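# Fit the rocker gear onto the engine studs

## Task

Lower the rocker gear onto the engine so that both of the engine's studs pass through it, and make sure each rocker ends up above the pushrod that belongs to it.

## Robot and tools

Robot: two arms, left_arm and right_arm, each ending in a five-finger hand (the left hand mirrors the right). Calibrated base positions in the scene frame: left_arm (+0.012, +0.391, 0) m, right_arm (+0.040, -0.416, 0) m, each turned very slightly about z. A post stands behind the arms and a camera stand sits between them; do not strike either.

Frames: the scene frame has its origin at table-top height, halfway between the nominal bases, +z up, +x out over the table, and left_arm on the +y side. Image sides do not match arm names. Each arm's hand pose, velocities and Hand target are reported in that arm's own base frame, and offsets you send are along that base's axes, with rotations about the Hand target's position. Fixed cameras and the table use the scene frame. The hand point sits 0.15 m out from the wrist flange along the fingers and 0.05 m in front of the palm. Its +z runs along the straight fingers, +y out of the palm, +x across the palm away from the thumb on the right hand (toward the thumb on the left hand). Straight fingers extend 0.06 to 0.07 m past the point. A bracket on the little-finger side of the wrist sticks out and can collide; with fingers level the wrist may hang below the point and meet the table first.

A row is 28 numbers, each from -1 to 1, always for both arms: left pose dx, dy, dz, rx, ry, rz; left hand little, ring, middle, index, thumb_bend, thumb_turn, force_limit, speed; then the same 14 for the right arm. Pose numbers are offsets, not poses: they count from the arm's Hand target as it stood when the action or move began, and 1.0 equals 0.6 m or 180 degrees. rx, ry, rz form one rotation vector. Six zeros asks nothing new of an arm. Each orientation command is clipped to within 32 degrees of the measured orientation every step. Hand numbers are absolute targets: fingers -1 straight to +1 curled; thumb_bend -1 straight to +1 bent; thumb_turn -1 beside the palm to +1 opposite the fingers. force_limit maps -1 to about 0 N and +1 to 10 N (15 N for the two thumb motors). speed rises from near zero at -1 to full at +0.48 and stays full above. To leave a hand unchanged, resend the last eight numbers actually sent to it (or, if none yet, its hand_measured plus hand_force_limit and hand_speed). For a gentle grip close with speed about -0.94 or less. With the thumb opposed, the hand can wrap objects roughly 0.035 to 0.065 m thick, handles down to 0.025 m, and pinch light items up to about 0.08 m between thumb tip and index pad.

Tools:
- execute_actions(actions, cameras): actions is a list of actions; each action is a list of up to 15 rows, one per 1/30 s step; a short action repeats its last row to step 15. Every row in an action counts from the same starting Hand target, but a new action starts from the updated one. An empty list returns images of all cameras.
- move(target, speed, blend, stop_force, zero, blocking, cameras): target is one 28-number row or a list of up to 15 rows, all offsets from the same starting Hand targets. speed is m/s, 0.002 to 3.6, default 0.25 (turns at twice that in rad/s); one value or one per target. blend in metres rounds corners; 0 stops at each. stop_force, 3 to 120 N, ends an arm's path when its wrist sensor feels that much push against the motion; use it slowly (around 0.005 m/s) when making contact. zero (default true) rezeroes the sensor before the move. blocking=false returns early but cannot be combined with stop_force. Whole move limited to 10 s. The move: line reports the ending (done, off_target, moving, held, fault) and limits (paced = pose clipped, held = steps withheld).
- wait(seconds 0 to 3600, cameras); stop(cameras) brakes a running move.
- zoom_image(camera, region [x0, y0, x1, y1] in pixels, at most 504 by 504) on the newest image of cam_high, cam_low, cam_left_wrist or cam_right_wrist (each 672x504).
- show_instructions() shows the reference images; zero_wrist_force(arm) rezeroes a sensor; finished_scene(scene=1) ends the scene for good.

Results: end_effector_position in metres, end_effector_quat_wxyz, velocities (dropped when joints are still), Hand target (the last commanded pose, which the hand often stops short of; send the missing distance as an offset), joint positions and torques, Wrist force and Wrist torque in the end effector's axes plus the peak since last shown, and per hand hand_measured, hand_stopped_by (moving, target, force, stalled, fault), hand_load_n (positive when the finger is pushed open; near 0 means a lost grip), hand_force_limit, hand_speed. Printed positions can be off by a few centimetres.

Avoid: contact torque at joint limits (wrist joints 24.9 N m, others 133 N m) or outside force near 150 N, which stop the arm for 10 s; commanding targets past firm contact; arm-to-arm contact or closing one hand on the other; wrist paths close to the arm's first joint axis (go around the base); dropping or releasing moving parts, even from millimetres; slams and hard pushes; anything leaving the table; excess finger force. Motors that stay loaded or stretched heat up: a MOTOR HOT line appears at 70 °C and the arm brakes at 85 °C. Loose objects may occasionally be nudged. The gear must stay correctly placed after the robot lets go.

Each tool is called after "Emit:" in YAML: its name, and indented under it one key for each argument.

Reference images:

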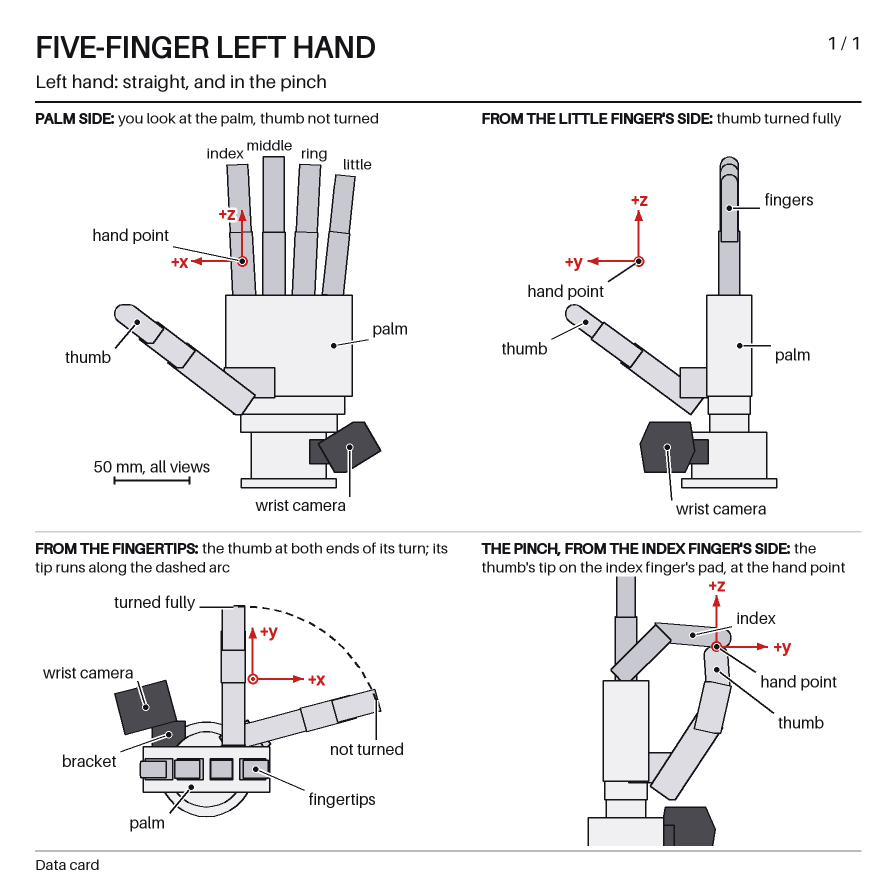

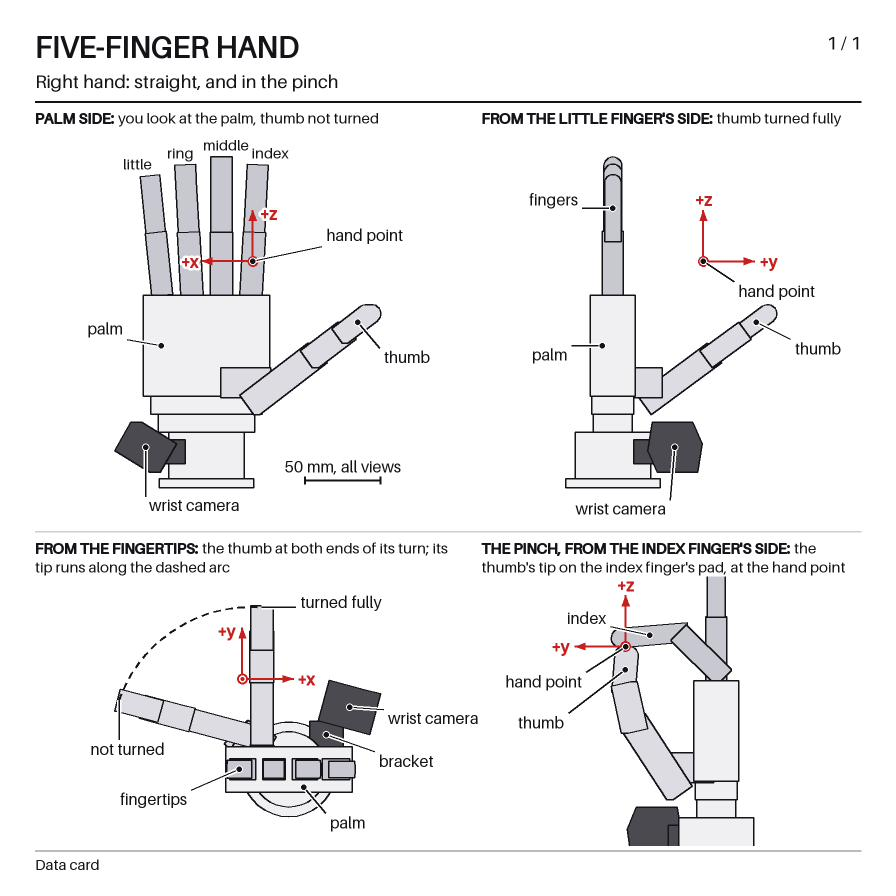

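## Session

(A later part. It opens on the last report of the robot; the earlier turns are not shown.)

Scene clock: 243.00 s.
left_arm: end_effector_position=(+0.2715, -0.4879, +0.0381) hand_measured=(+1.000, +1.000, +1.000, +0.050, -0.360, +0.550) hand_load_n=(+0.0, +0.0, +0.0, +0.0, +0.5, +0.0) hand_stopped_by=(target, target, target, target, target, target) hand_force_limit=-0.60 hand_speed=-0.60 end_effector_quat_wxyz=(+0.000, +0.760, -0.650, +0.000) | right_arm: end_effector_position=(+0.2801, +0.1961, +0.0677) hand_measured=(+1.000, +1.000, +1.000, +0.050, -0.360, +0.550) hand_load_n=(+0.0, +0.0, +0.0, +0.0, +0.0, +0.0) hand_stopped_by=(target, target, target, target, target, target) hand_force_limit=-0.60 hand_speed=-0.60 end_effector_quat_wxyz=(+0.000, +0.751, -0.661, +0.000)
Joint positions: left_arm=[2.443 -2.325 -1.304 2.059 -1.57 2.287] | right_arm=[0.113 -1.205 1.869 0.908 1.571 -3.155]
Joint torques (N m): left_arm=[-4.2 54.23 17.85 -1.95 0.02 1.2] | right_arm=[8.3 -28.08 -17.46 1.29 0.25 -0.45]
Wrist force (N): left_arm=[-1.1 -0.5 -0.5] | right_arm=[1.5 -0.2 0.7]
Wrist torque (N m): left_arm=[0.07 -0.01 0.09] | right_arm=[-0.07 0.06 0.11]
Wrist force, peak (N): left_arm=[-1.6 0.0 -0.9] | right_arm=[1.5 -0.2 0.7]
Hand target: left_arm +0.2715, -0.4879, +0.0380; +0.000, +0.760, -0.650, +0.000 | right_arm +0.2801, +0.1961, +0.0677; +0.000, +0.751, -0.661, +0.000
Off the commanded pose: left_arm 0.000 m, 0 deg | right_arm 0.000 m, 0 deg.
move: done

Emit:
wait:
  seconds: 0
  cameras: ["cam_low","cam_left_wrist","cam_right_wrist"]

Emit:
zoom_image:
  camera: "cam_left_wrist"
  region: [200, 150, 600, 500]

Emit:
zoom_image:
  camera: "cam_low"
  region: [420, 260, 490, 340]

Emit:
zoom_image:
  camera: "cam_low"
  region: [480, 260, 550, 340]

Scene clock: 243.33 s.
left_arm: end_effector_position=(+0.2715, -0.4880, +0.0381) hand_measured=(+1.000, +1.000, +1.000, +0.050, -0.360, +0.550) hand_load_n=(+0.0, +0.0, +0.0, -0.5, +0.0, -0.5) hand_stopped_by=(target, target, target, target, target, target) hand_force_limit=-0.60 hand_speed=-0.60 end_effector_quat_wxyz=(+0.000, +0.760, -0.650, +0.000) | right_arm: end_effector_position=(+0.2801, +0.1961, +0.0677) hand_measured=(+1.000, +1.000, +1.000, +0.050, -0.360, +0.550) hand_load_n=(+0.0, +0.0, +0.0, +0.0, +0.0, +0.0) hand_stopped_by=(target, target, target, target, target, target) hand_force_limit=-0.60 hand_speed=-0.60 end_effector_quat_wxyz=(+0.000, +0.751, -0.661, +0.000)
Joint positions: left_arm=[2.443 -2.325 -1.304 2.059 -1.57 2.287] | right_arm=[0.113 -1.205 1.869 0.908 1.571 -3.155]
Joint torques (N m): left_arm=[-3.41 46.16 13.15 0.38 -0.14 1.26] | right_arm=[7.54 -25.94 -14.82 0.02 0.28 -0.5]
Wrist force (N): left_arm=[-1.1 0.0 -0.5] | right_arm=[1.1 0.5 0.5]
Wrist torque (N m): left_arm=[0.15 -0.01 0.08] | right_arm=[-0.01 0.12 0.09]
Wrist force, peak (N): left_arm=[-1.4 -0.3 -1.1] | right_arm=[1.5 0.5 0.6]
Hand target: left_arm +0.2715, -0.4879, +0.0380; +0.000, +0.760, -0.650, +0.000 | right_arm +0.2801, +0.1961, +0.0677; +0.000, +0.751, -0.661, +0.000
Off the commanded pose: left_arm 0.000 m, 0 deg | right_arm 0.000 m, 0 deg.
cam_left_wrist: T_world_to_cam=[[0.99206, -0.12049, 0.03608, -0.33466], [-0.12094, -0.83505, 0.53671, -0.39528], [-0.03455, -0.53682, -0.84299, -0.10943]] pos_world=[0.28041, -0.42915, 0.13198]
cam_right_wrist: T_world_to_cam=[[-0.92589, -0.37375, -0.05516, 0.34492], [-0.35143, 0.79843, 0.48888, -0.08642], [-0.13867, 0.47203, -0.87061, 0.12341]] pos_world=[0.3061, 0.13966, 0.16871]

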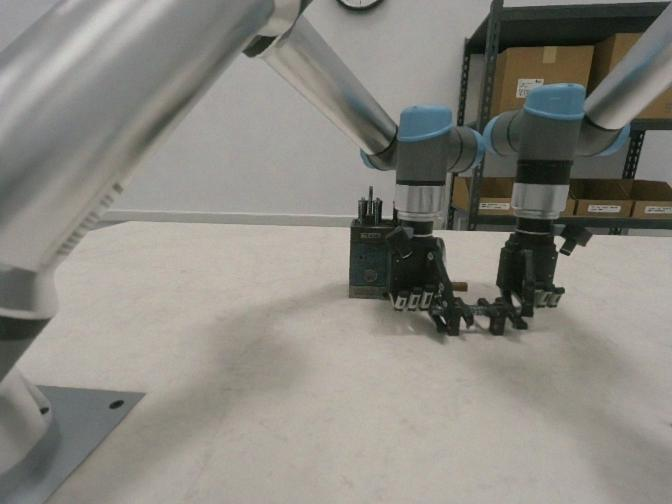

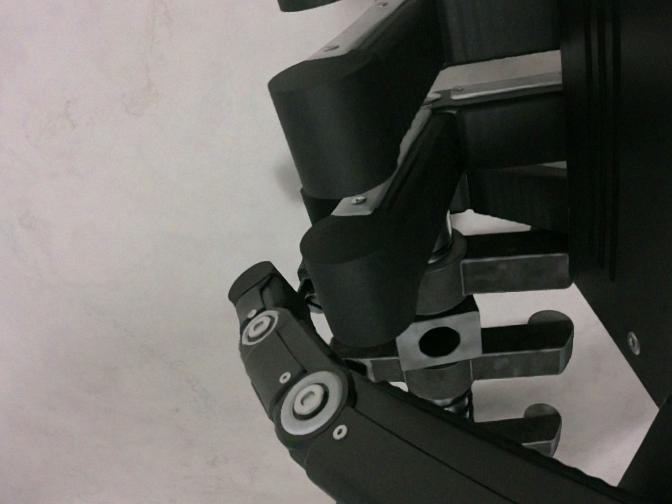

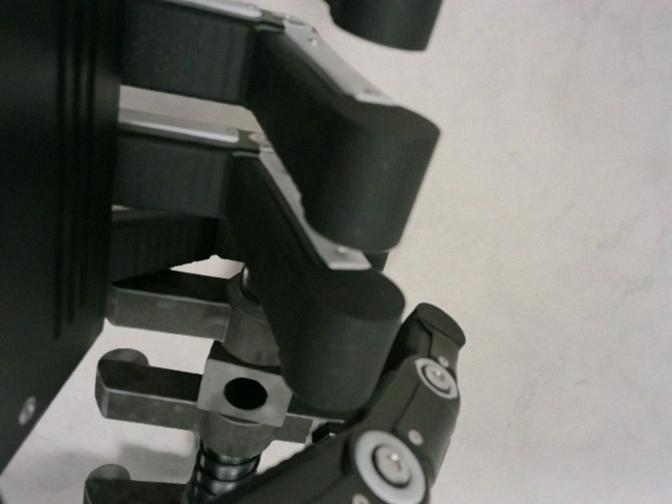

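Scaled by 1.260 from the camera's image (finer frame: 960x720).

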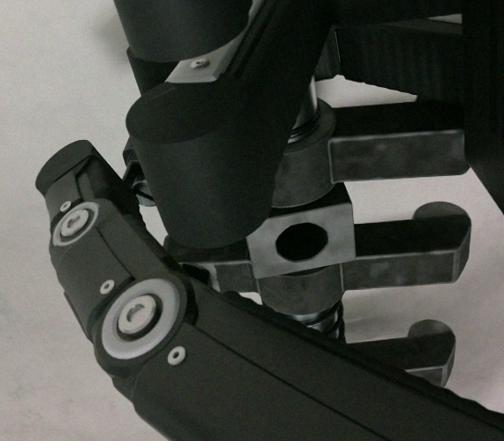

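Scaled by 6.300 from the camera's image (finer frame: 960x720).

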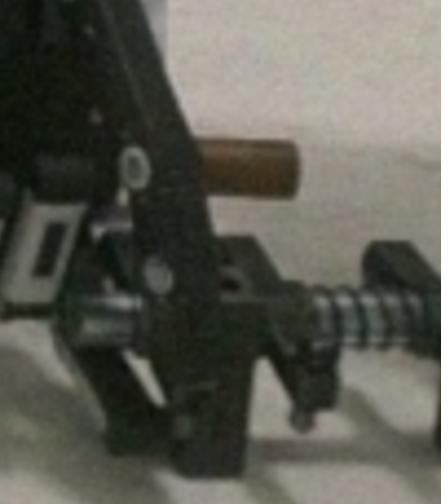

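Scaled by 6.300 from the camera's image (finer frame: 960x720).

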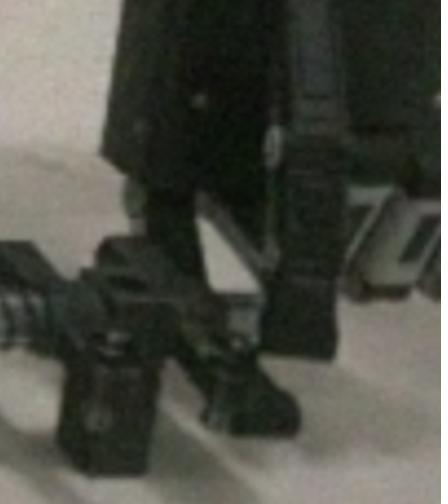

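Emit:
move:
  target:
    - [0,0,-0.003,0,0,0,1,1,1,0.05,-0.36,0.55,-0.6,-0.6,0,0,-0.003,0,0,0,1,1,1,0.05,-0.36,0.55,-0.6,-0.6]
    - [-0.0112,0.0017,-0.003,0,0,0,1,1,1,0.05,-0.36,0.55,-0.6,-0.6,-0.0102,-0.0048,-0.003,0,0,0,1,1,1,0.05,-0.36,0.55,-0.6,-0.6]
  speed: 0.015
  cameras: ["cam_low","cam_left_wrist","cam_right_wrist"]

Emit:
zoom_image:
  camera: "cam_left_wrist"
  region: [200, 150, 600, 500]

Emit:
zoom_image:
  camera: "cam_low"
  region: [410, 250, 560, 340]

Scene clock: 245.20 s.
left_arm: end_effector_position=(+0.2647, -0.4869, +0.0363) hand_measured=(+1.000, +1.000, +1.000, +0.050, -0.360, +0.550) hand_load_n=(+0.0, +0.0, +0.0, +0.0, +0.0, +0.0) hand_stopped_by=(target, target, target, target, target, target) hand_force_limit=-0.60 hand_speed=-0.60 end_effector_quat_wxyz=(+0.000, +0.760, -0.650, +0.000) | right_arm: end_effector_position=(+0.2739, +0.1932, +0.0659) hand_measured=(+1.000, +1.000, +1.000, +0.050, -0.360, +0.550) hand_load_n=(+0.0, +0.0, +0.0, +0.0, +0.0, +0.0) hand_stopped_by=(target, target, target, target, target, target) hand_force_limit=-0.60 hand_speed=-0.60 end_effector_quat_wxyz=(+0.000, +0.751, -0.661, +0.000)
Joint positions: left_arm=[2.436 -2.317 -1.325 2.072 -1.57 2.281] | right_arm=[0.107 -1.216 1.892 0.896 1.571 -3.161]
Joint torques (N m): left_arm=[-3.11 48.35 22.41 -1.76 -0.33 0.11] | right_arm=[-2.73 -23.03 -19.37 1.44 0.96 -1.28]
Wrist force (N): left_arm=[0.3 -0.7 -0.3] | right_arm=[-0.3 0.5 0.4]
Wrist torque (N m): left_arm=[0.06 -0.11 0.12] | right_arm=[0.03 0.23 0.06]
Wrist force, peak (N): left_arm=[-1.7 0.9 -1.6] | right_arm=[1.5 0.8 0.7]
Hand target: left_arm +0.2648, -0.4869, +0.0362; +0.000, +0.760, -0.650, +0.000 | right_arm +0.2740, +0.1932, +0.0659; +0.000, +0.751, -0.661, +0.000
Off the commanded pose: left_arm 0.000 m, 0 deg | right_arm 0.000 m, 0 deg.
move: done
cam_left_wrist: T_world_to_cam=[[0.99206, -0.12049, 0.03608, -0.32762], [-0.12094, -0.83505, 0.53671, -0.39426], [-0.03455, -0.53682, -0.84299, -0.11073]] pos_world=[0.27351, -0.42815, 0.13008]
cam_right_wrist: T_world_to_cam=[[-0.92588, -0.37379, -0.05508, 0.33798], [-0.35142, 0.79842, 0.48891, -0.08541], [-0.13877, 0.47202, -0.87059, 0.12238]] pos_world=[0.2999, 0.13676, 0.16691]

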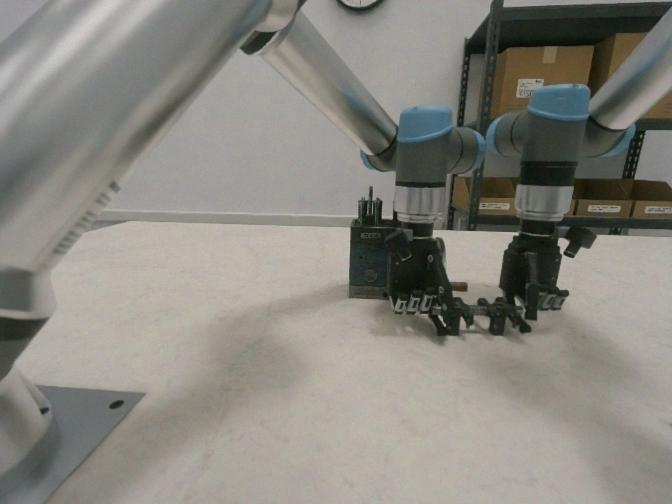

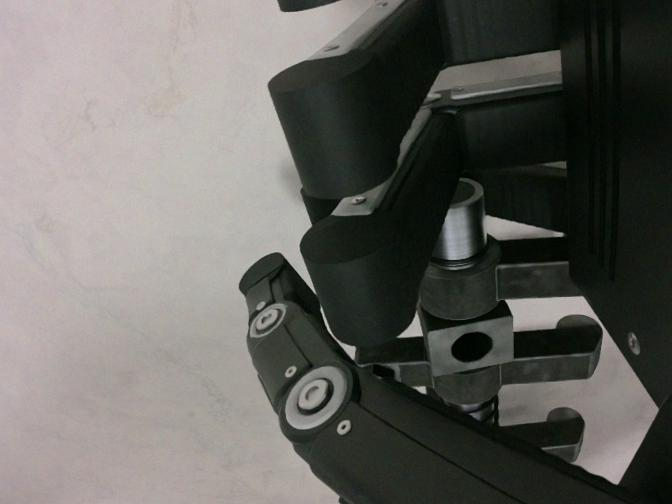

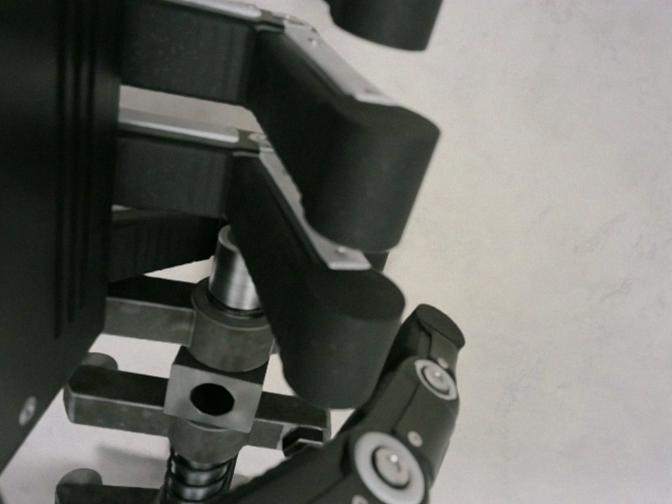

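Scaled by 1.260 from the camera's image (finer frame: 960x720).

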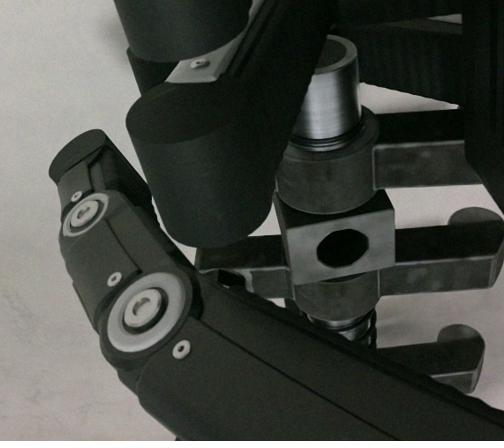

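Scaled by 3.360 from the camera's image (finer frame: 960x720).

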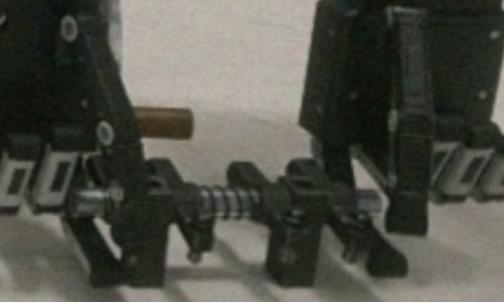

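Emit:
move:
  target: [0,0,0.0035,0,0,0,1,1,1,0.05,-0.36,0.55,-0.6,-0.6,-0.0003,0.0025,0.0035,0,0,0,1,1,1,0.05,-0.36,0.55,-0.6,-0.6]
  speed: 0.01

Scene clock: 246.23 s.
left_arm: end_effector_position=(+0.2648, -0.4869, +0.0384) hand_measured=(+1.000, +1.000, +1.000, +0.050, -0.360, +0.550) hand_load_n=(+0.0, +0.5, +0.0, +0.0, +0.0, +0.0) hand_stopped_by=(target, target, target, target, target, target) hand_force_limit=-0.60 hand_speed=-0.60 end_effector_quat_wxyz=(+0.000, +0.760, -0.650, +0.000) | right_arm: end_effector_position=(+0.2738, +0.1948, +0.0680) hand_measured=(+1.000, +1.000, +1.000, +0.050, -0.360, +0.550) hand_load_n=(+0.0, +0.0, +0.0, +1.0, +0.0, +0.0) hand_stopped_by=(target, target, target, target, target, target) hand_force_limit=-0.60 hand_speed=-0.60 end_effector_quat_wxyz=(+0.000, +0.751, -0.661, +0.000)
Joint positions: left_arm=[2.437 -2.315 -1.323 2.067 -1.57 2.281] | right_arm=[0.112 -1.219 1.887 0.902 1.571 -3.157]
Joint torques (N m): left_arm=[13.68 59.81 18.93 -2.94 -0.33 1.33] | right_arm=[-1.17 -31.21 -13.66 3.01 1.09 1.42]
Wrist force (N): left_arm=[0.2 -0.5 0.1] | right_arm=[0.8 -0.2 3.0]
Wrist torque (N m): left_arm=[0.06 -0.08 0.11] | right_arm=[-0.17 0.10 -0.10]
Wrist force, peak (N): left_arm=[0.6 -1.0 -0.4] | right_arm=[0.7 -0.2 3.2]
Hand target: left_arm +0.2648, -0.4869, +0.0383; +0.000, +0.760, -0.650, +0.000 | right_arm +0.2738, +0.1947, +0.0680; +0.000, +0.751, -0.661, +0.000
Off the commanded pose: left_arm 0.000 m, 0 deg | right_arm 0.000 m, 0 deg.
move: done

Emit:
move:
  target: [0,0,0.001,0,0,0,1,1,1,0.05,-0.36,0.55,-0.6,-0.6,0,0,-0.0015,0,0,0,1,1,1,0.05,-0.36,0.55,-0.6,-0.6]
  speed: 0.01
  cameras: ["cam_low","cam_left_wrist","cam_right_wrist"]

Scene clock: 247.03 s.
left_arm: end_effector_position=(+0.2648, -0.4869, +0.0390) hand_measured=(+1.000, +1.000, +1.000, +0.050, -0.360, +0.550) hand_load_n=(+0.0, +0.0, +0.0, +0.0, +0.0, +0.0) hand_stopped_by=(target, target, target, target, target, target) hand_force_limit=-0.60 hand_speed=-0.60 end_effector_quat_wxyz=(+0.000, +0.760, -0.650, +0.000) | right_arm: end_effector_position=(+0.2738, +0.1947, +0.0670) hand_measured=(+1.000, +1.000, +1.000, +0.050, -0.360, +0.550) hand_load_n=(+0.0, +0.0, +0.0, +0.0, +0.0, +0.5) hand_stopped_by=(target, target, target, target, target, target) hand_force_limit=-0.60 hand_speed=-0.60 end_effector_quat_wxyz=(+0.000, +0.751, -0.661, +0.000)
Joint positions: left_arm=[2.437 -2.314 -1.323 2.066 -1.57 2.281] | right_arm=[0.111 -1.217 1.889 0.9 1.571 -3.157]
Joint torques (N m): left_arm=[13.17 57.38 21.91 -4.49 -0.61 1.47] | right_arm=[-11.62 -29.22 -13.36 4.44 1.09 -2.28]
Wrist force (N): left_arm=[0.5 -0.6 -0.1] | right_arm=[-0.3 0.5 0.4]
Wrist torque (N m): left_arm=[0.06 -0.13 0.13] | right_arm=[0.02 0.22 -0.12]
Wrist force, peak (N): left_arm=[0.6 -0.8 -0.3] | right_arm=[0.7 -0.3 3.2]
Hand target: left_arm +0.2648, -0.4869, +0.0389; +0.000, +0.760, -0.650, +0.000 | right_arm +0.2738, +0.1947, +0.0671; +0.000, +0.751, -0.661, +0.000
Off the commanded pose: left_arm 0.000 m, 0 deg | right_arm 0.000 m, 0 deg.
move: done
cam_left_wrist: T_world_to_cam=[[0.99206, -0.12049, 0.03608, -0.32782], [-0.12094, -0.83505, 0.53671, -0.3957], [-0.03455, -0.53682, -0.84299, -0.10845]] pos_world=[0.27361, -0.42815, 0.13278]
cam_right_wrist: T_world_to_cam=[[-0.92589, -0.37375, -0.05516, 0.33852], [-0.35143, 0.79843, 0.48888, -0.08717], [-0.13867, 0.47203, -0.87061, 0.12258]] pos_world=[0.2998, 0.13826, 0.16801]

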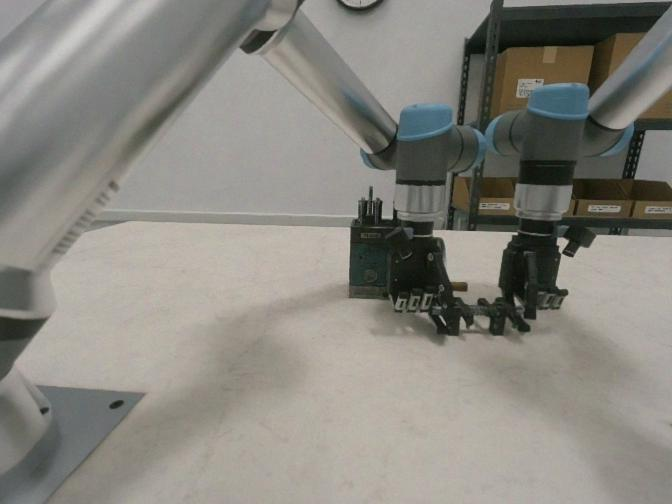

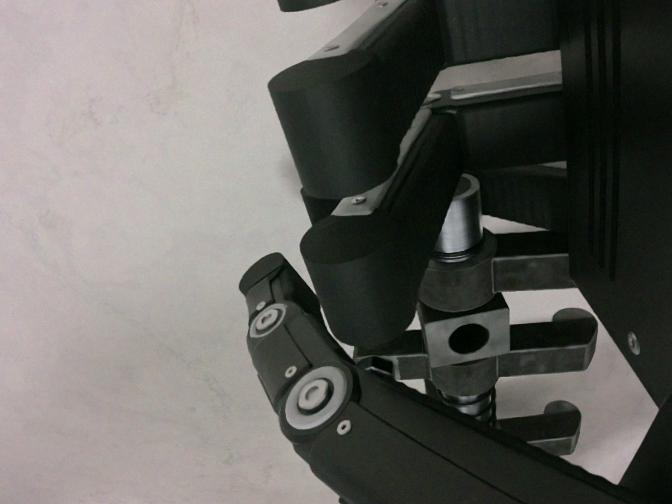

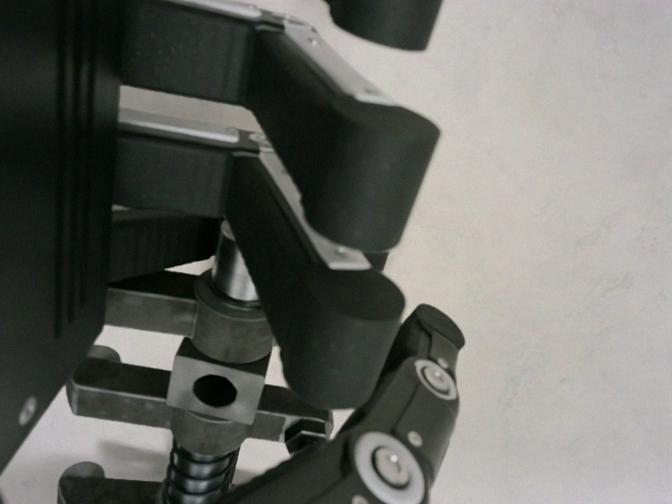

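Emit:
move:
  target: [0,0,0,0,0,0,1,1,1,0.05,-0.05,0.55,-0.6,-0.7,0,0,0,0,0,0,1,1,1,0.05,-0.05,0.55,-0.6,-0.7]
  cameras: ["cam_low","cam_left_wrist","cam_right_wrist"]

Emit:
zoom_image:
  camera: "cam_low"
  region: [410, 250, 560, 340]

Scene clock: 248.30 s.
left_arm: end_effector_position=(+0.2648, -0.4869, +0.0389) hand_measured=(+1.000, +1.000, +1.000, +0.050, -0.050, +0.550) hand_load_n=(+0.0, +0.0, +0.0, +0.0, +0.0, -0.5) hand_stopped_by=(target, target, target, target, target, target) hand_force_limit=-0.60 hand_speed=-0.70 end_effector_quat_wxyz=(+0.000, +0.760, -0.650, +0.000) | right_arm: end_effector_position=(+0.2738, +0.1947, +0.0671) hand_measured=(+1.000, +1.000, +1.000, +0.050, -0.050, +0.550) hand_load_n=(+0.0, +0.0, +0.0, +0.0, +0.0, +0.0) hand_stopped_by=(target, target, target, target, target, target) hand_force_limit=-0.60 hand_speed=-0.70 end_effector_quat_wxyz=(+0.000, +0.751, -0.661, +0.000)
Joint positions: left_arm=[2.437 -2.314 -1.323 2.066 -1.57 2.281] | right_arm=[0.111 -1.217 1.889 0.9 1.571 -3.157]
Joint torques (N m): left_arm=[13.52 42.88 22.91 -4.44 -0.68 1.51] | right_arm=[-10.68 -30.19 -18.6 4.82 1.21 -2.47]
Wrist force (N): left_arm=[-0.5 0.0 -0.1] | right_arm=[-0.5 0.5 0.8]
Wrist torque (N m): left_arm=[0.12 -0.01 0.08] | right_arm=[0.00 0.24 -0.13]
Wrist force, peak (N): left_arm=[0.7 -0.8 -0.3] | right_arm=[-0.5 0.5 0.8]
Hand target: left_arm +0.2648, -0.4869, +0.0389; +0.000, +0.760, -0.650, +0.000 | right_arm +0.2738, +0.1947, +0.0671; +0.000, +0.751, -0.661, +0.000
Off the commanded pose: left_arm 0.000 m, 0 deg | right_arm 0.000 m, 0 deg.
move: done
cam_left_wrist: T_world_to_cam=[[0.99206, -0.12055, 0.03599, -0.32783], [-0.12094, -0.83505, 0.53672, -0.3957], [-0.03465, -0.53681, -0.84299, -0.10842]] pos_world=[0.27361, -0.42815, 0.13278]
cam_right_wrist: T_world_to_cam=[[-0.92588, -0.37379, -0.05508, 0.33852], [-0.35142, 0.79842, 0.48891, -0.08723], [-0.13877, 0.47202, -0.87059, 0.1227]] pos_world=[0.2998, 0.13826, 0.16811]

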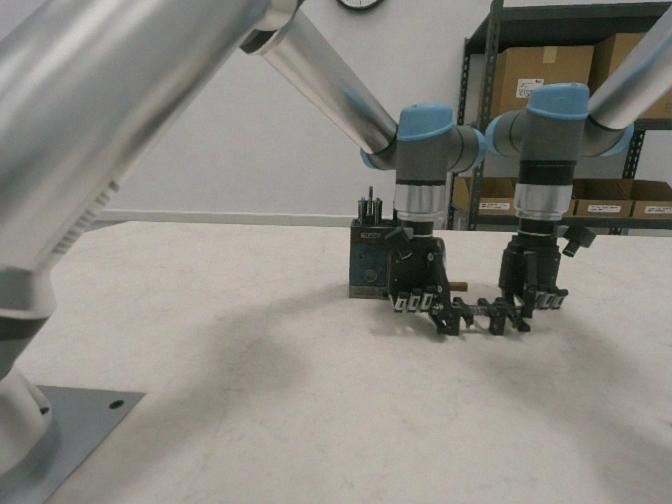

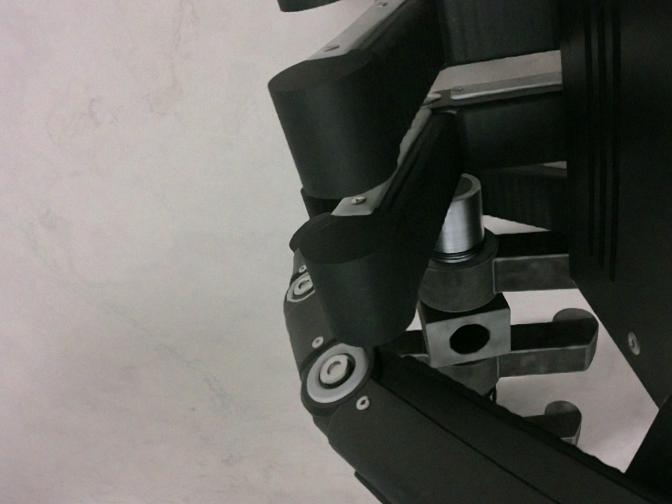

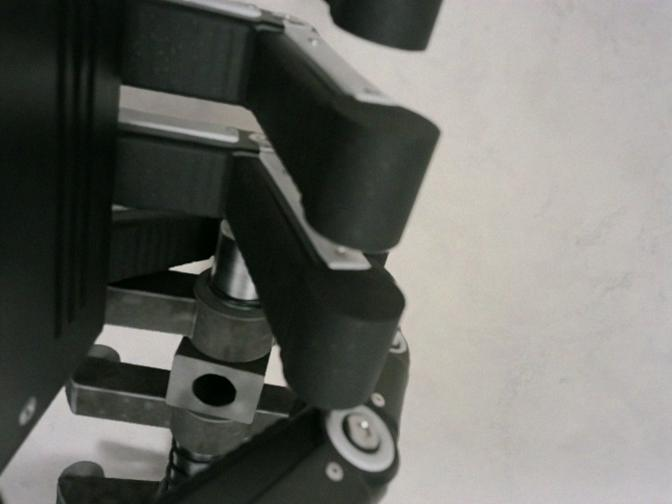

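Scaled by 3.360 from the camera's image (finer frame: 960x720).

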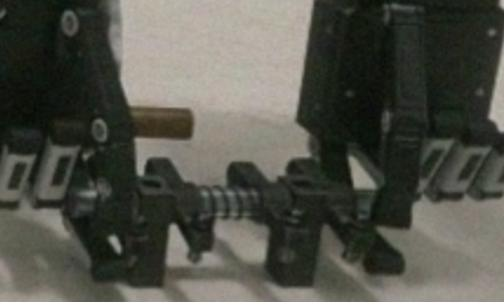

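Emit:
move:
  target: [0,0,0,0,0,0,1,1,1,0.05,0.2,0.55,-0.6,-0.75,0,0,0,0,0,0,1,1,1,0.05,0.2,0.55,-0.6,-0.75]
  cameras: ["cam_low","cam_left_wrist","cam_right_wrist"]

Emit:
zoom_image:
  camera: "cam_low"
  region: [410, 250, 560, 340]

Scene clock: 249.43 s.
left_arm: end_effector_position=(+0.2648, -0.4869, +0.0389) hand_measured=(+1.000, +1.000, +1.000, +0.050, +0.200, +0.550) hand_load_n=(+0.0, +0.0, +0.0, +0.0, +0.0, +0.0) hand_stopped_by=(target, target, target, target, target, target) hand_force_limit=-0.60 hand_speed=-0.75 end_effector_quat_wxyz=(+0.000, +0.760, -0.650, +0.000) | right_arm: end_effector_position=(+0.2738, +0.1947, +0.0671) hand_measured=(+1.000, +1.000, +1.000, +0.050, +0.200, +0.550) hand_load_n=(+0.0, +0.0, +0.5, +0.5, +0.0, +0.0) hand_stopped_by=(target, target, target, target, target, target) hand_force_limit=-0.60 hand_speed=-0.75 end_effector_quat_wxyz=(+0.000, +0.751, -0.661, +0.000)
Joint positions: left_arm=[2.437 -2.314 -1.323 2.066 -1.57 2.281] | right_arm=[0.111 -1.217 1.889 0.9 1.571 -3.157]
Joint torques (N m): left_arm=[12.38 40.85 22.68 -4.25 -1.11 1.41] | right_arm=[-10.46 -31.29 -18.19 4.26 1.54 -2.15]
Wrist force (N): left_arm=[0.1 -0.7 0.0] | right_arm=[-0.1 0.1 0.5]
Wrist torque (N m): left_arm=[0.04 -0.06 0.11] | right_arm=[-0.05 0.20 -0.12]
Wrist force, peak (N): left_arm=[0.7 -0.8 -0.5] | right_arm=[-0.3 0.9 0.4]
Hand target: left_arm +0.2648, -0.4869, +0.0389; +0.000, +0.760, -0.650, +0.000 | right_arm +0.2738, +0.1947, +0.0671; +0.000, +0.751, -0.661, +0.000
Off the commanded pose: left_arm 0.000 m, 0 deg | right_arm 0.000 m, 0 deg.
move: done
cam_left_wrist: T_world_to_cam=[[0.99207, -0.12047, 0.03593, -0.32779], [-0.12085, -0.8351, 0.53666, -0.39574], [-0.03465, -0.53674, -0.84303, -0.10839]] pos_world=[0.27361, -0.42815, 0.13278]
cam_right_wrist: T_world_to_cam=[[-0.92587, -0.37381, -0.05505, 0.33851], [-0.35143, 0.79846, 0.48884, -0.08722], [-0.13878, 0.47195, -0.87064, 0.12272]] pos_world=[0.2998, 0.13826, 0.16811]

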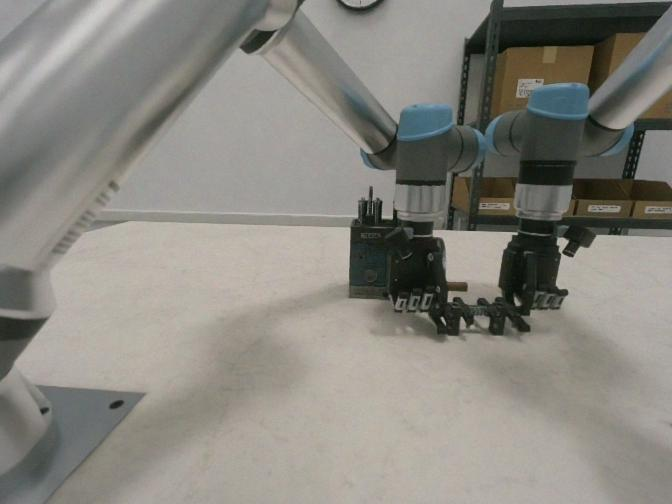

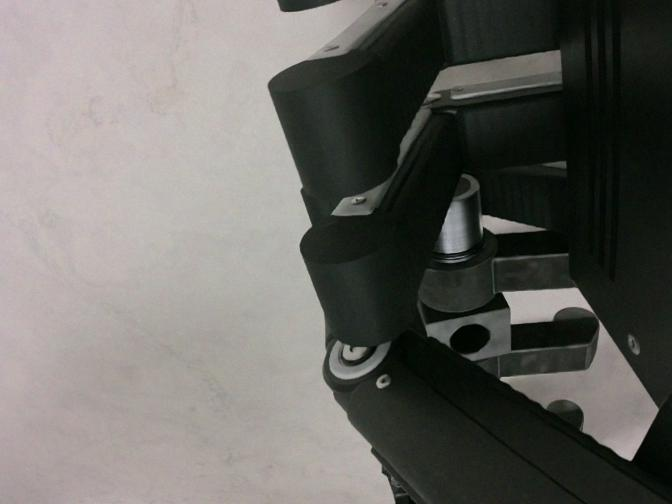

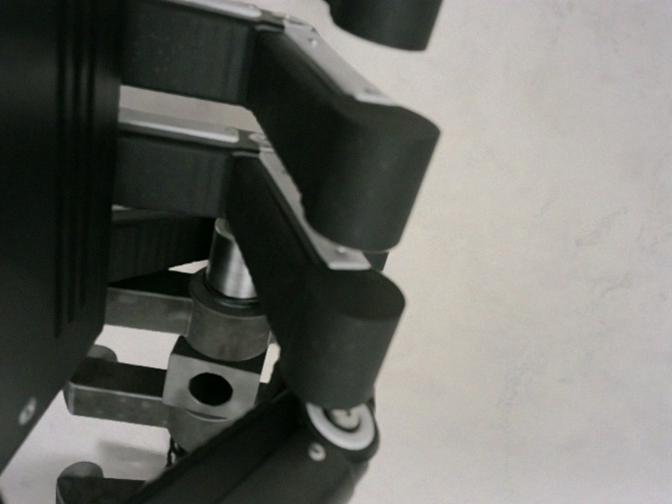

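Scaled by 3.360 from the camera's image (finer frame: 960x720).

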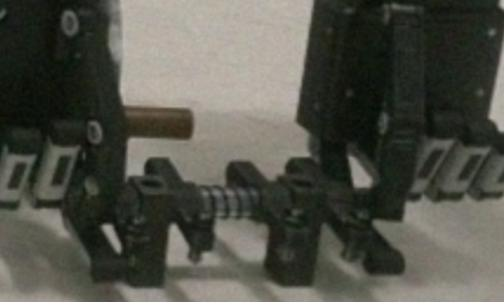

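Emit:
move:
  target: [0,0,0,0,0,0,1,1,1,0.05,0.4,0.55,-0.5,-0.8,0,0,0,0,0,0,1,1,1,0.05,0.4,0.55,-0.5,-0.8]
  cameras: ["cam_low","cam_left_wrist","cam_right_wrist"]

Emit:
zoom_image:
  camera: "cam_low"
  region: [410, 250, 560, 340]

Scene clock: 250.37 s.
left_arm: end_effector_position=(+0.2648, -0.4869, +0.0389) hand_measured=(+1.000, +1.000, +1.000, +0.050, +0.340, +0.550) hand_load_n=(+0.0, +0.5, +0.0, +1.0, +4.0, +0.0) hand_stopped_by=(target, target, target, target, force, target) hand_force_limit=-0.50 hand_speed=-0.80 end_effector_quat_wxyz=(+0.000, +0.760, -0.650, +0.000) | right_arm: end_effector_position=(+0.2738, +0.1947, +0.0671) hand_measured=(+1.000, +1.000, +1.000, +0.050, +0.310, +0.550) hand_load_n=(+0.5, +0.0, +0.0, +2.0, +4.5, -0.5) hand_stopped_by=(target, target, target, target, force, target) hand_force_limit=-0.50 hand_speed=-0.80 end_effector_quat_wxyz=(+0.000, +0.751, -0.661, +0.000)
Joint positions: left_arm=[2.437 -2.314 -1.323 2.066 -1.57 2.281] | right_arm=[0.111 -1.217 1.889 0.9 1.571 -3.157]
Joint torques (N m): left_arm=[12.89 40.42 21.6 -3.99 -1.31 1.37] | right_arm=[-10.27 -30.47 -19.79 3.02 1.54 -2.14]
Wrist force (N): left_arm=[1.1 0.1 1.0] | right_arm=[-1.1 -0.6 2.3]
Wrist torque (N m): left_arm=[0.09 -0.13 0.14] | right_arm=[-0.18 0.26 -0.14]
Wrist force, peak (N): left_arm=[1.4 -0.3 1.6] | right_arm=[-0.5 -0.5 2.8]
Hand target: left_arm +0.2648, -0.4869, +0.0389; +0.000, +0.760, -0.650, +0.000 | right_arm +0.2738, +0.1947, +0.0671; +0.000, +0.751, -0.661, +0.000
Off the commanded pose: left_arm 0.000 m, 0 deg | right_arm 0.000 m, 0 deg.
move: done
cam_left_wrist: T_world_to_cam=[[0.99207, -0.12047, 0.03593, -0.32779], [-0.12085, -0.8351, 0.53666, -0.39574], [-0.03465, -0.53674, -0.84303, -0.10839]] pos_world=[0.27361, -0.42815, 0.13278]
cam_right_wrist: T_world_to_cam=[[-0.92587, -0.37381, -0.05505, 0.33851], [-0.35143, 0.79846, 0.48884, -0.08722], [-0.13878, 0.47195, -0.87064, 0.12272]] pos_world=[0.2998, 0.13826, 0.16811]

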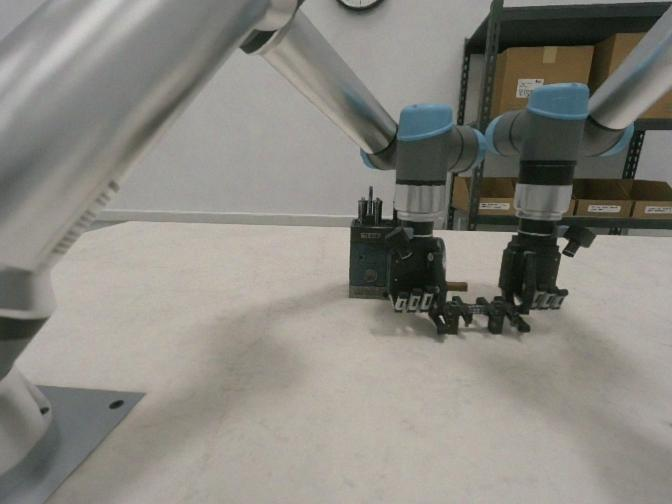

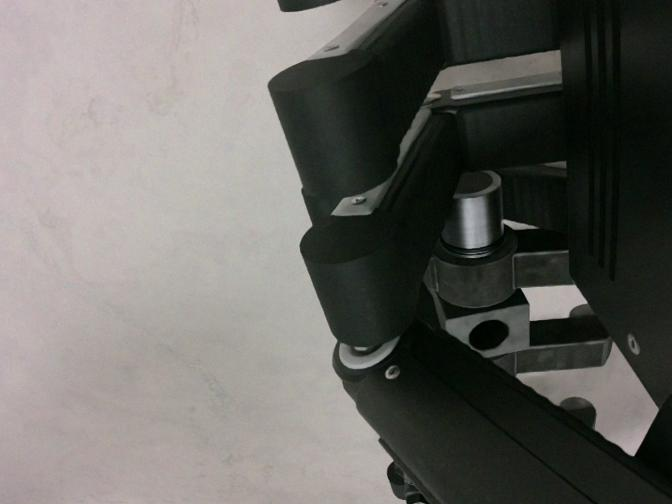

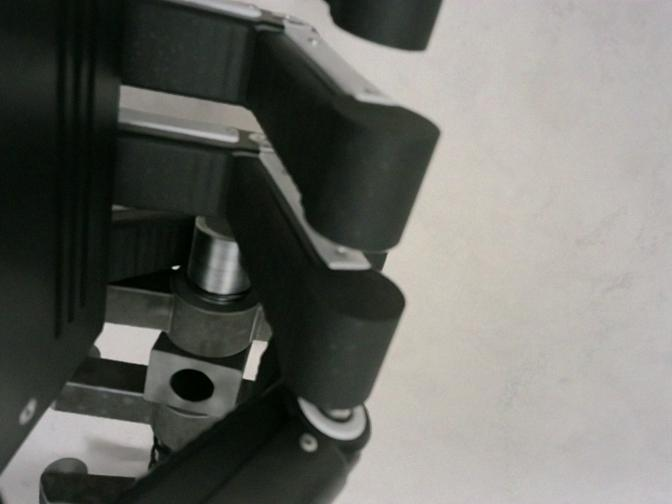

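Scaled by 3.360 from the camera's image (finer frame: 960x720).

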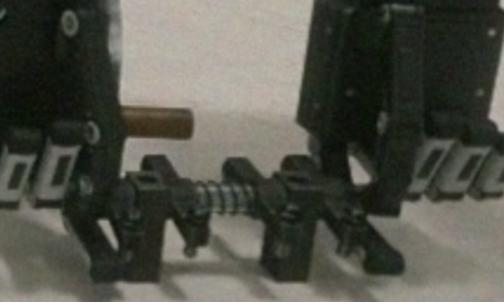

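Emit:
move:
  target: [0,0,0,0,0,0,1,1,1,0.05,0.5,0.55,0.0,-0.85,0,0,0,0,0,0,1,1,1,0.05,0.5,0.55,0.0,-0.85]
  cameras: ["cam_low","cam_left_wrist","cam_right_wrist"]

Scene clock: 251.10 s.
left_arm: end_effector_position=(+0.2648, -0.4869, +0.0389) hand_measured=(+1.000, +1.000, +1.000, +0.050, +0.376, +0.550) hand_load_n=(+0.0, +0.0, +0.5, +2.5, +8.0, +0.0) hand_stopped_by=(target, target, target, target, force, target) hand_force_limit=0.00 hand_speed=-0.85 end_effector_quat_wxyz=(+0.000, +0.760, -0.650, +0.000) | right_arm: end_effector_position=(+0.2738, +0.1947, +0.0671) hand_measured=(+1.000, +1.000, +1.000, +0.050, +0.332, +0.550) hand_load_n=(+0.0, +0.0, +0.0, +2.5, +7.5, +0.0) hand_stopped_by=(target, target, target, target, force, target) hand_force_limit=0.00 hand_speed=-0.85 end_effector_quat_wxyz=(+0.000, +0.751, -0.661, +0.000)
Joint positions: left_arm=[2.437 -2.314 -1.323 2.066 -1.57 2.281] | right_arm=[0.111 -1.217 1.889 0.9 1.571 -3.157]
Joint torques (N m): left_arm=[12.06 40.56 22.09 -3.83 -1.41 1.39] | right_arm=[-10.87 -30.38 -17.37 1.47 1.44 -2.22]
Wrist force (N): left_arm=[1.9 -0.5 2.3] | right_arm=[-2.1 -1.0 2.2]
Wrist torque (N m): left_arm=[-0.04 -0.10 0.15] | right_arm=[-0.21 0.29 -0.15]
Wrist force, peak (N): left_arm=[2.2 0.0 2.4] | right_arm=[-1.9 -1.2 2.7]
Hand target: left_arm +0.2648, -0.4869, +0.0389; +0.000, +0.760, -0.650, +0.000 | right_arm +0.2738, +0.1947, +0.0671; +0.000, +0.751, -0.661, +0.000
Off the commanded pose: left_arm 0.000 m, 0 deg | right_arm 0.000 m, 0 deg.
move: done
cam_left_wrist: T_world_to_cam=[[0.99207, -0.12047, 0.03593, -0.32779], [-0.12085, -0.8351, 0.53666, -0.39574], [-0.03465, -0.53674, -0.84303, -0.10839]] pos_world=[0.27361, -0.42815, 0.13278]
cam_right_wrist: T_world_to_cam=[[-0.92587, -0.37381, -0.05505, 0.33851], [-0.35143, 0.79846, 0.48884, -0.08722], [-0.13878, 0.47195, -0.87064, 0.12272]] pos_world=[0.2998, 0.13826, 0.16811]

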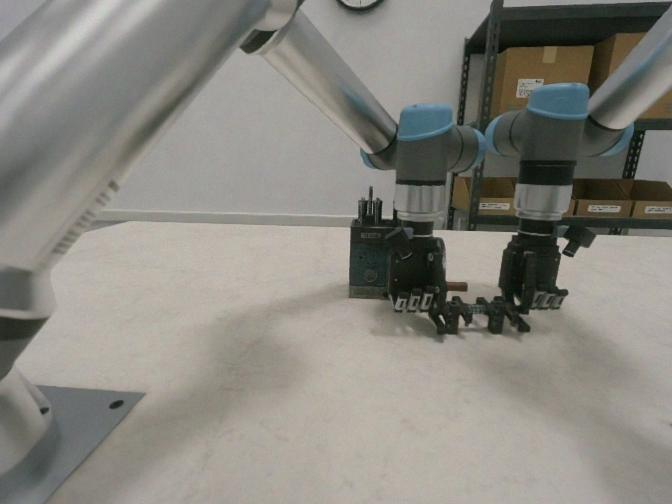

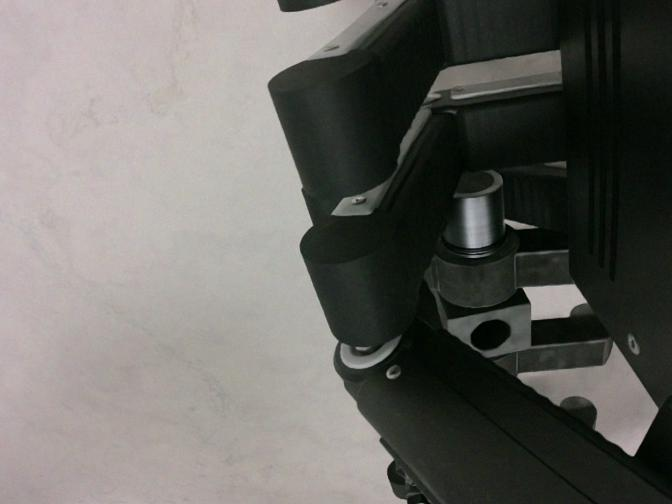

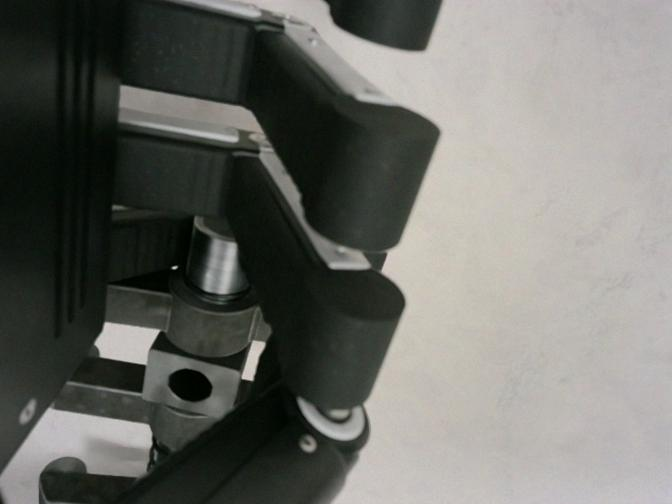

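Emit:
move:
  target: [0,0,0.0167,0,0,0,1,1,1,0.05,0.5,0.55,0.0,-0.85,0,0,0.0167,0,0,0,1,1,1,0.05,0.5,0.55,0.0,-0.85]
  speed: 0.015
  cameras: ["cam_low","cam_left_wrist","cam_right_wrist"]

Emit:
zoom_image:
  camera: "cam_low"
  region: [410, 250, 560, 340]

Scene clock: 252.30 s.
left_arm: end_effector_position=(+0.2648, -0.4869, +0.0491) hand_measured=(+1.000, +1.000, +1.000, +0.050, +0.376, +0.550) hand_load_n=(+0.0, +0.0, +0.0, +3.0, +7.5, +0.0) hand_stopped_by=(target, target, target, target, force, target) hand_force_limit=0.00 hand_speed=-0.85 end_effector_quat_wxyz=(+0.000, +0.760, -0.650, +0.000) | right_arm: end_effector_position=(+0.2738, +0.1947, +0.0772) hand_measured=(+1.000, +1.000, +1.000, +0.050, +0.332, +0.550) hand_load_n=(+0.0, +0.0, +0.0, +3.0, +7.5, +0.0) hand_stopped_by=(target, target, target, target, force, target) hand_force_limit=0.00 hand_speed=-0.85 end_effector_quat_wxyz=(+0.000, +0.751, -0.661, +0.000)
Joint positions: left_arm=[2.437 -2.302 -1.315 2.047 -1.57 2.281] | right_arm=[0.111 -1.232 1.878 0.926 1.571 -3.157]
Joint torques (N m): left_arm=[12.85 52.06 16.9 -2.04 -1.34 1.32] | right_arm=[-9.9 -25.89 -13.03 1.31 1.34 -2.19]
Wrist force (N): left_arm=[0.9 -0.6 3.0] | right_arm=[-0.9 -1.0 4.0]
Wrist torque (N m): left_arm=[-0.11 -0.01 0.11] | right_arm=[-0.29 0.15 -0.11]
Wrist force, peak (N): left_arm=[1.8 -0.3 3.4] | right_arm=[-1.7 -1.1 4.3]
Hand target: left_arm +0.2648, -0.4869, +0.0490; +0.000, +0.760, -0.650, +0.000 | right_arm +0.2738, +0.1947, +0.0771; +0.000, +0.751, -0.661, +0.000
Off the commanded pose: left_arm 0.000 m, 0 deg | right_arm 0.000 m, 0 deg.
move: done
cam_left_wrist: T_world_to_cam=[[0.99207, -0.12047, 0.03594, -0.32816], [-0.12084, -0.83506, 0.53673, -0.40121], [-0.03465, -0.53681, -0.84299, -0.09983]] pos_world=[0.27361, -0.42815, 0.14298]
cam_right_wrist: T_world_to_cam=[[-0.92587, -0.37381, -0.05505, 0.33907], [-0.35143, 0.79846, 0.48884, -0.09215], [-0.13878, 0.47195, -0.87064, 0.13151]] pos_world=[0.2998, 0.13826, 0.17821]

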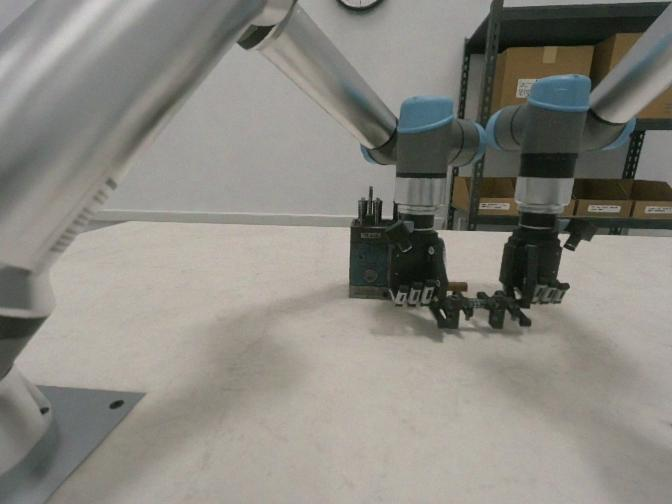

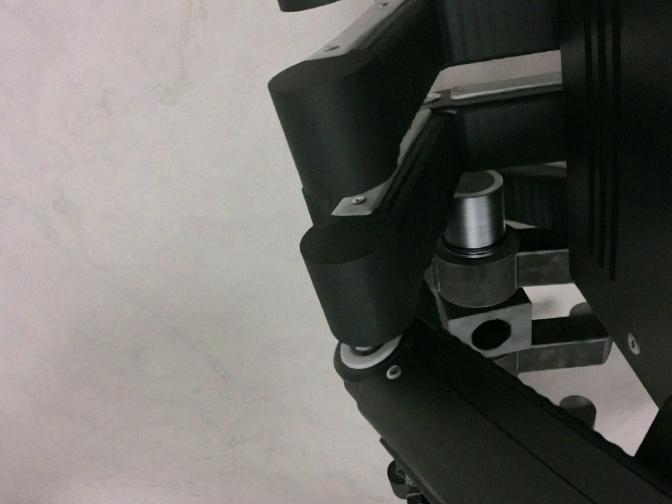

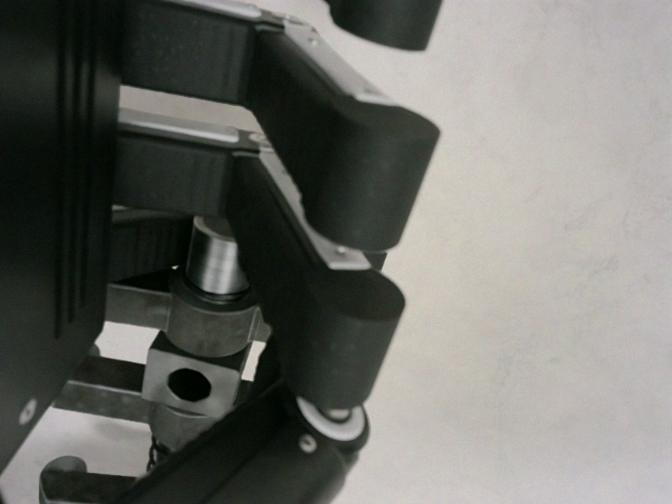

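Scaled by 3.360 from the camera's image (finer frame: 960x720).

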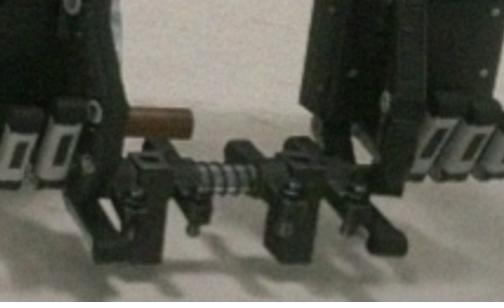

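Emit:
zoom_image:
  camera: "cam_left_wrist"
  region: [400, 130, 640, 440]

Emit:
zoom_image:
  camera: "cam_right_wrist"
  region: [30, 180, 330, 480]

Scaled by 1.626 from the camera's image (finer frame: 960x720).

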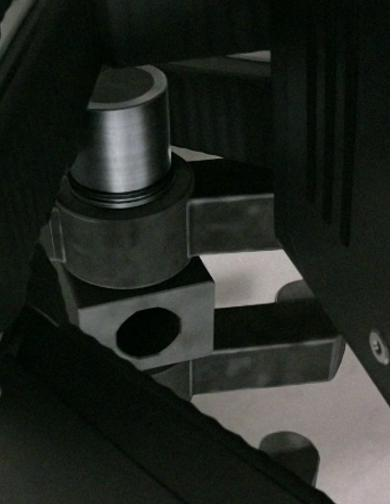

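Scaled by 1.680 from the camera's image (finer frame: 960x720).

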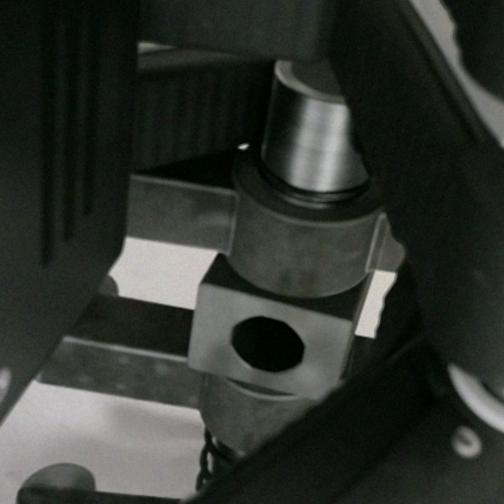

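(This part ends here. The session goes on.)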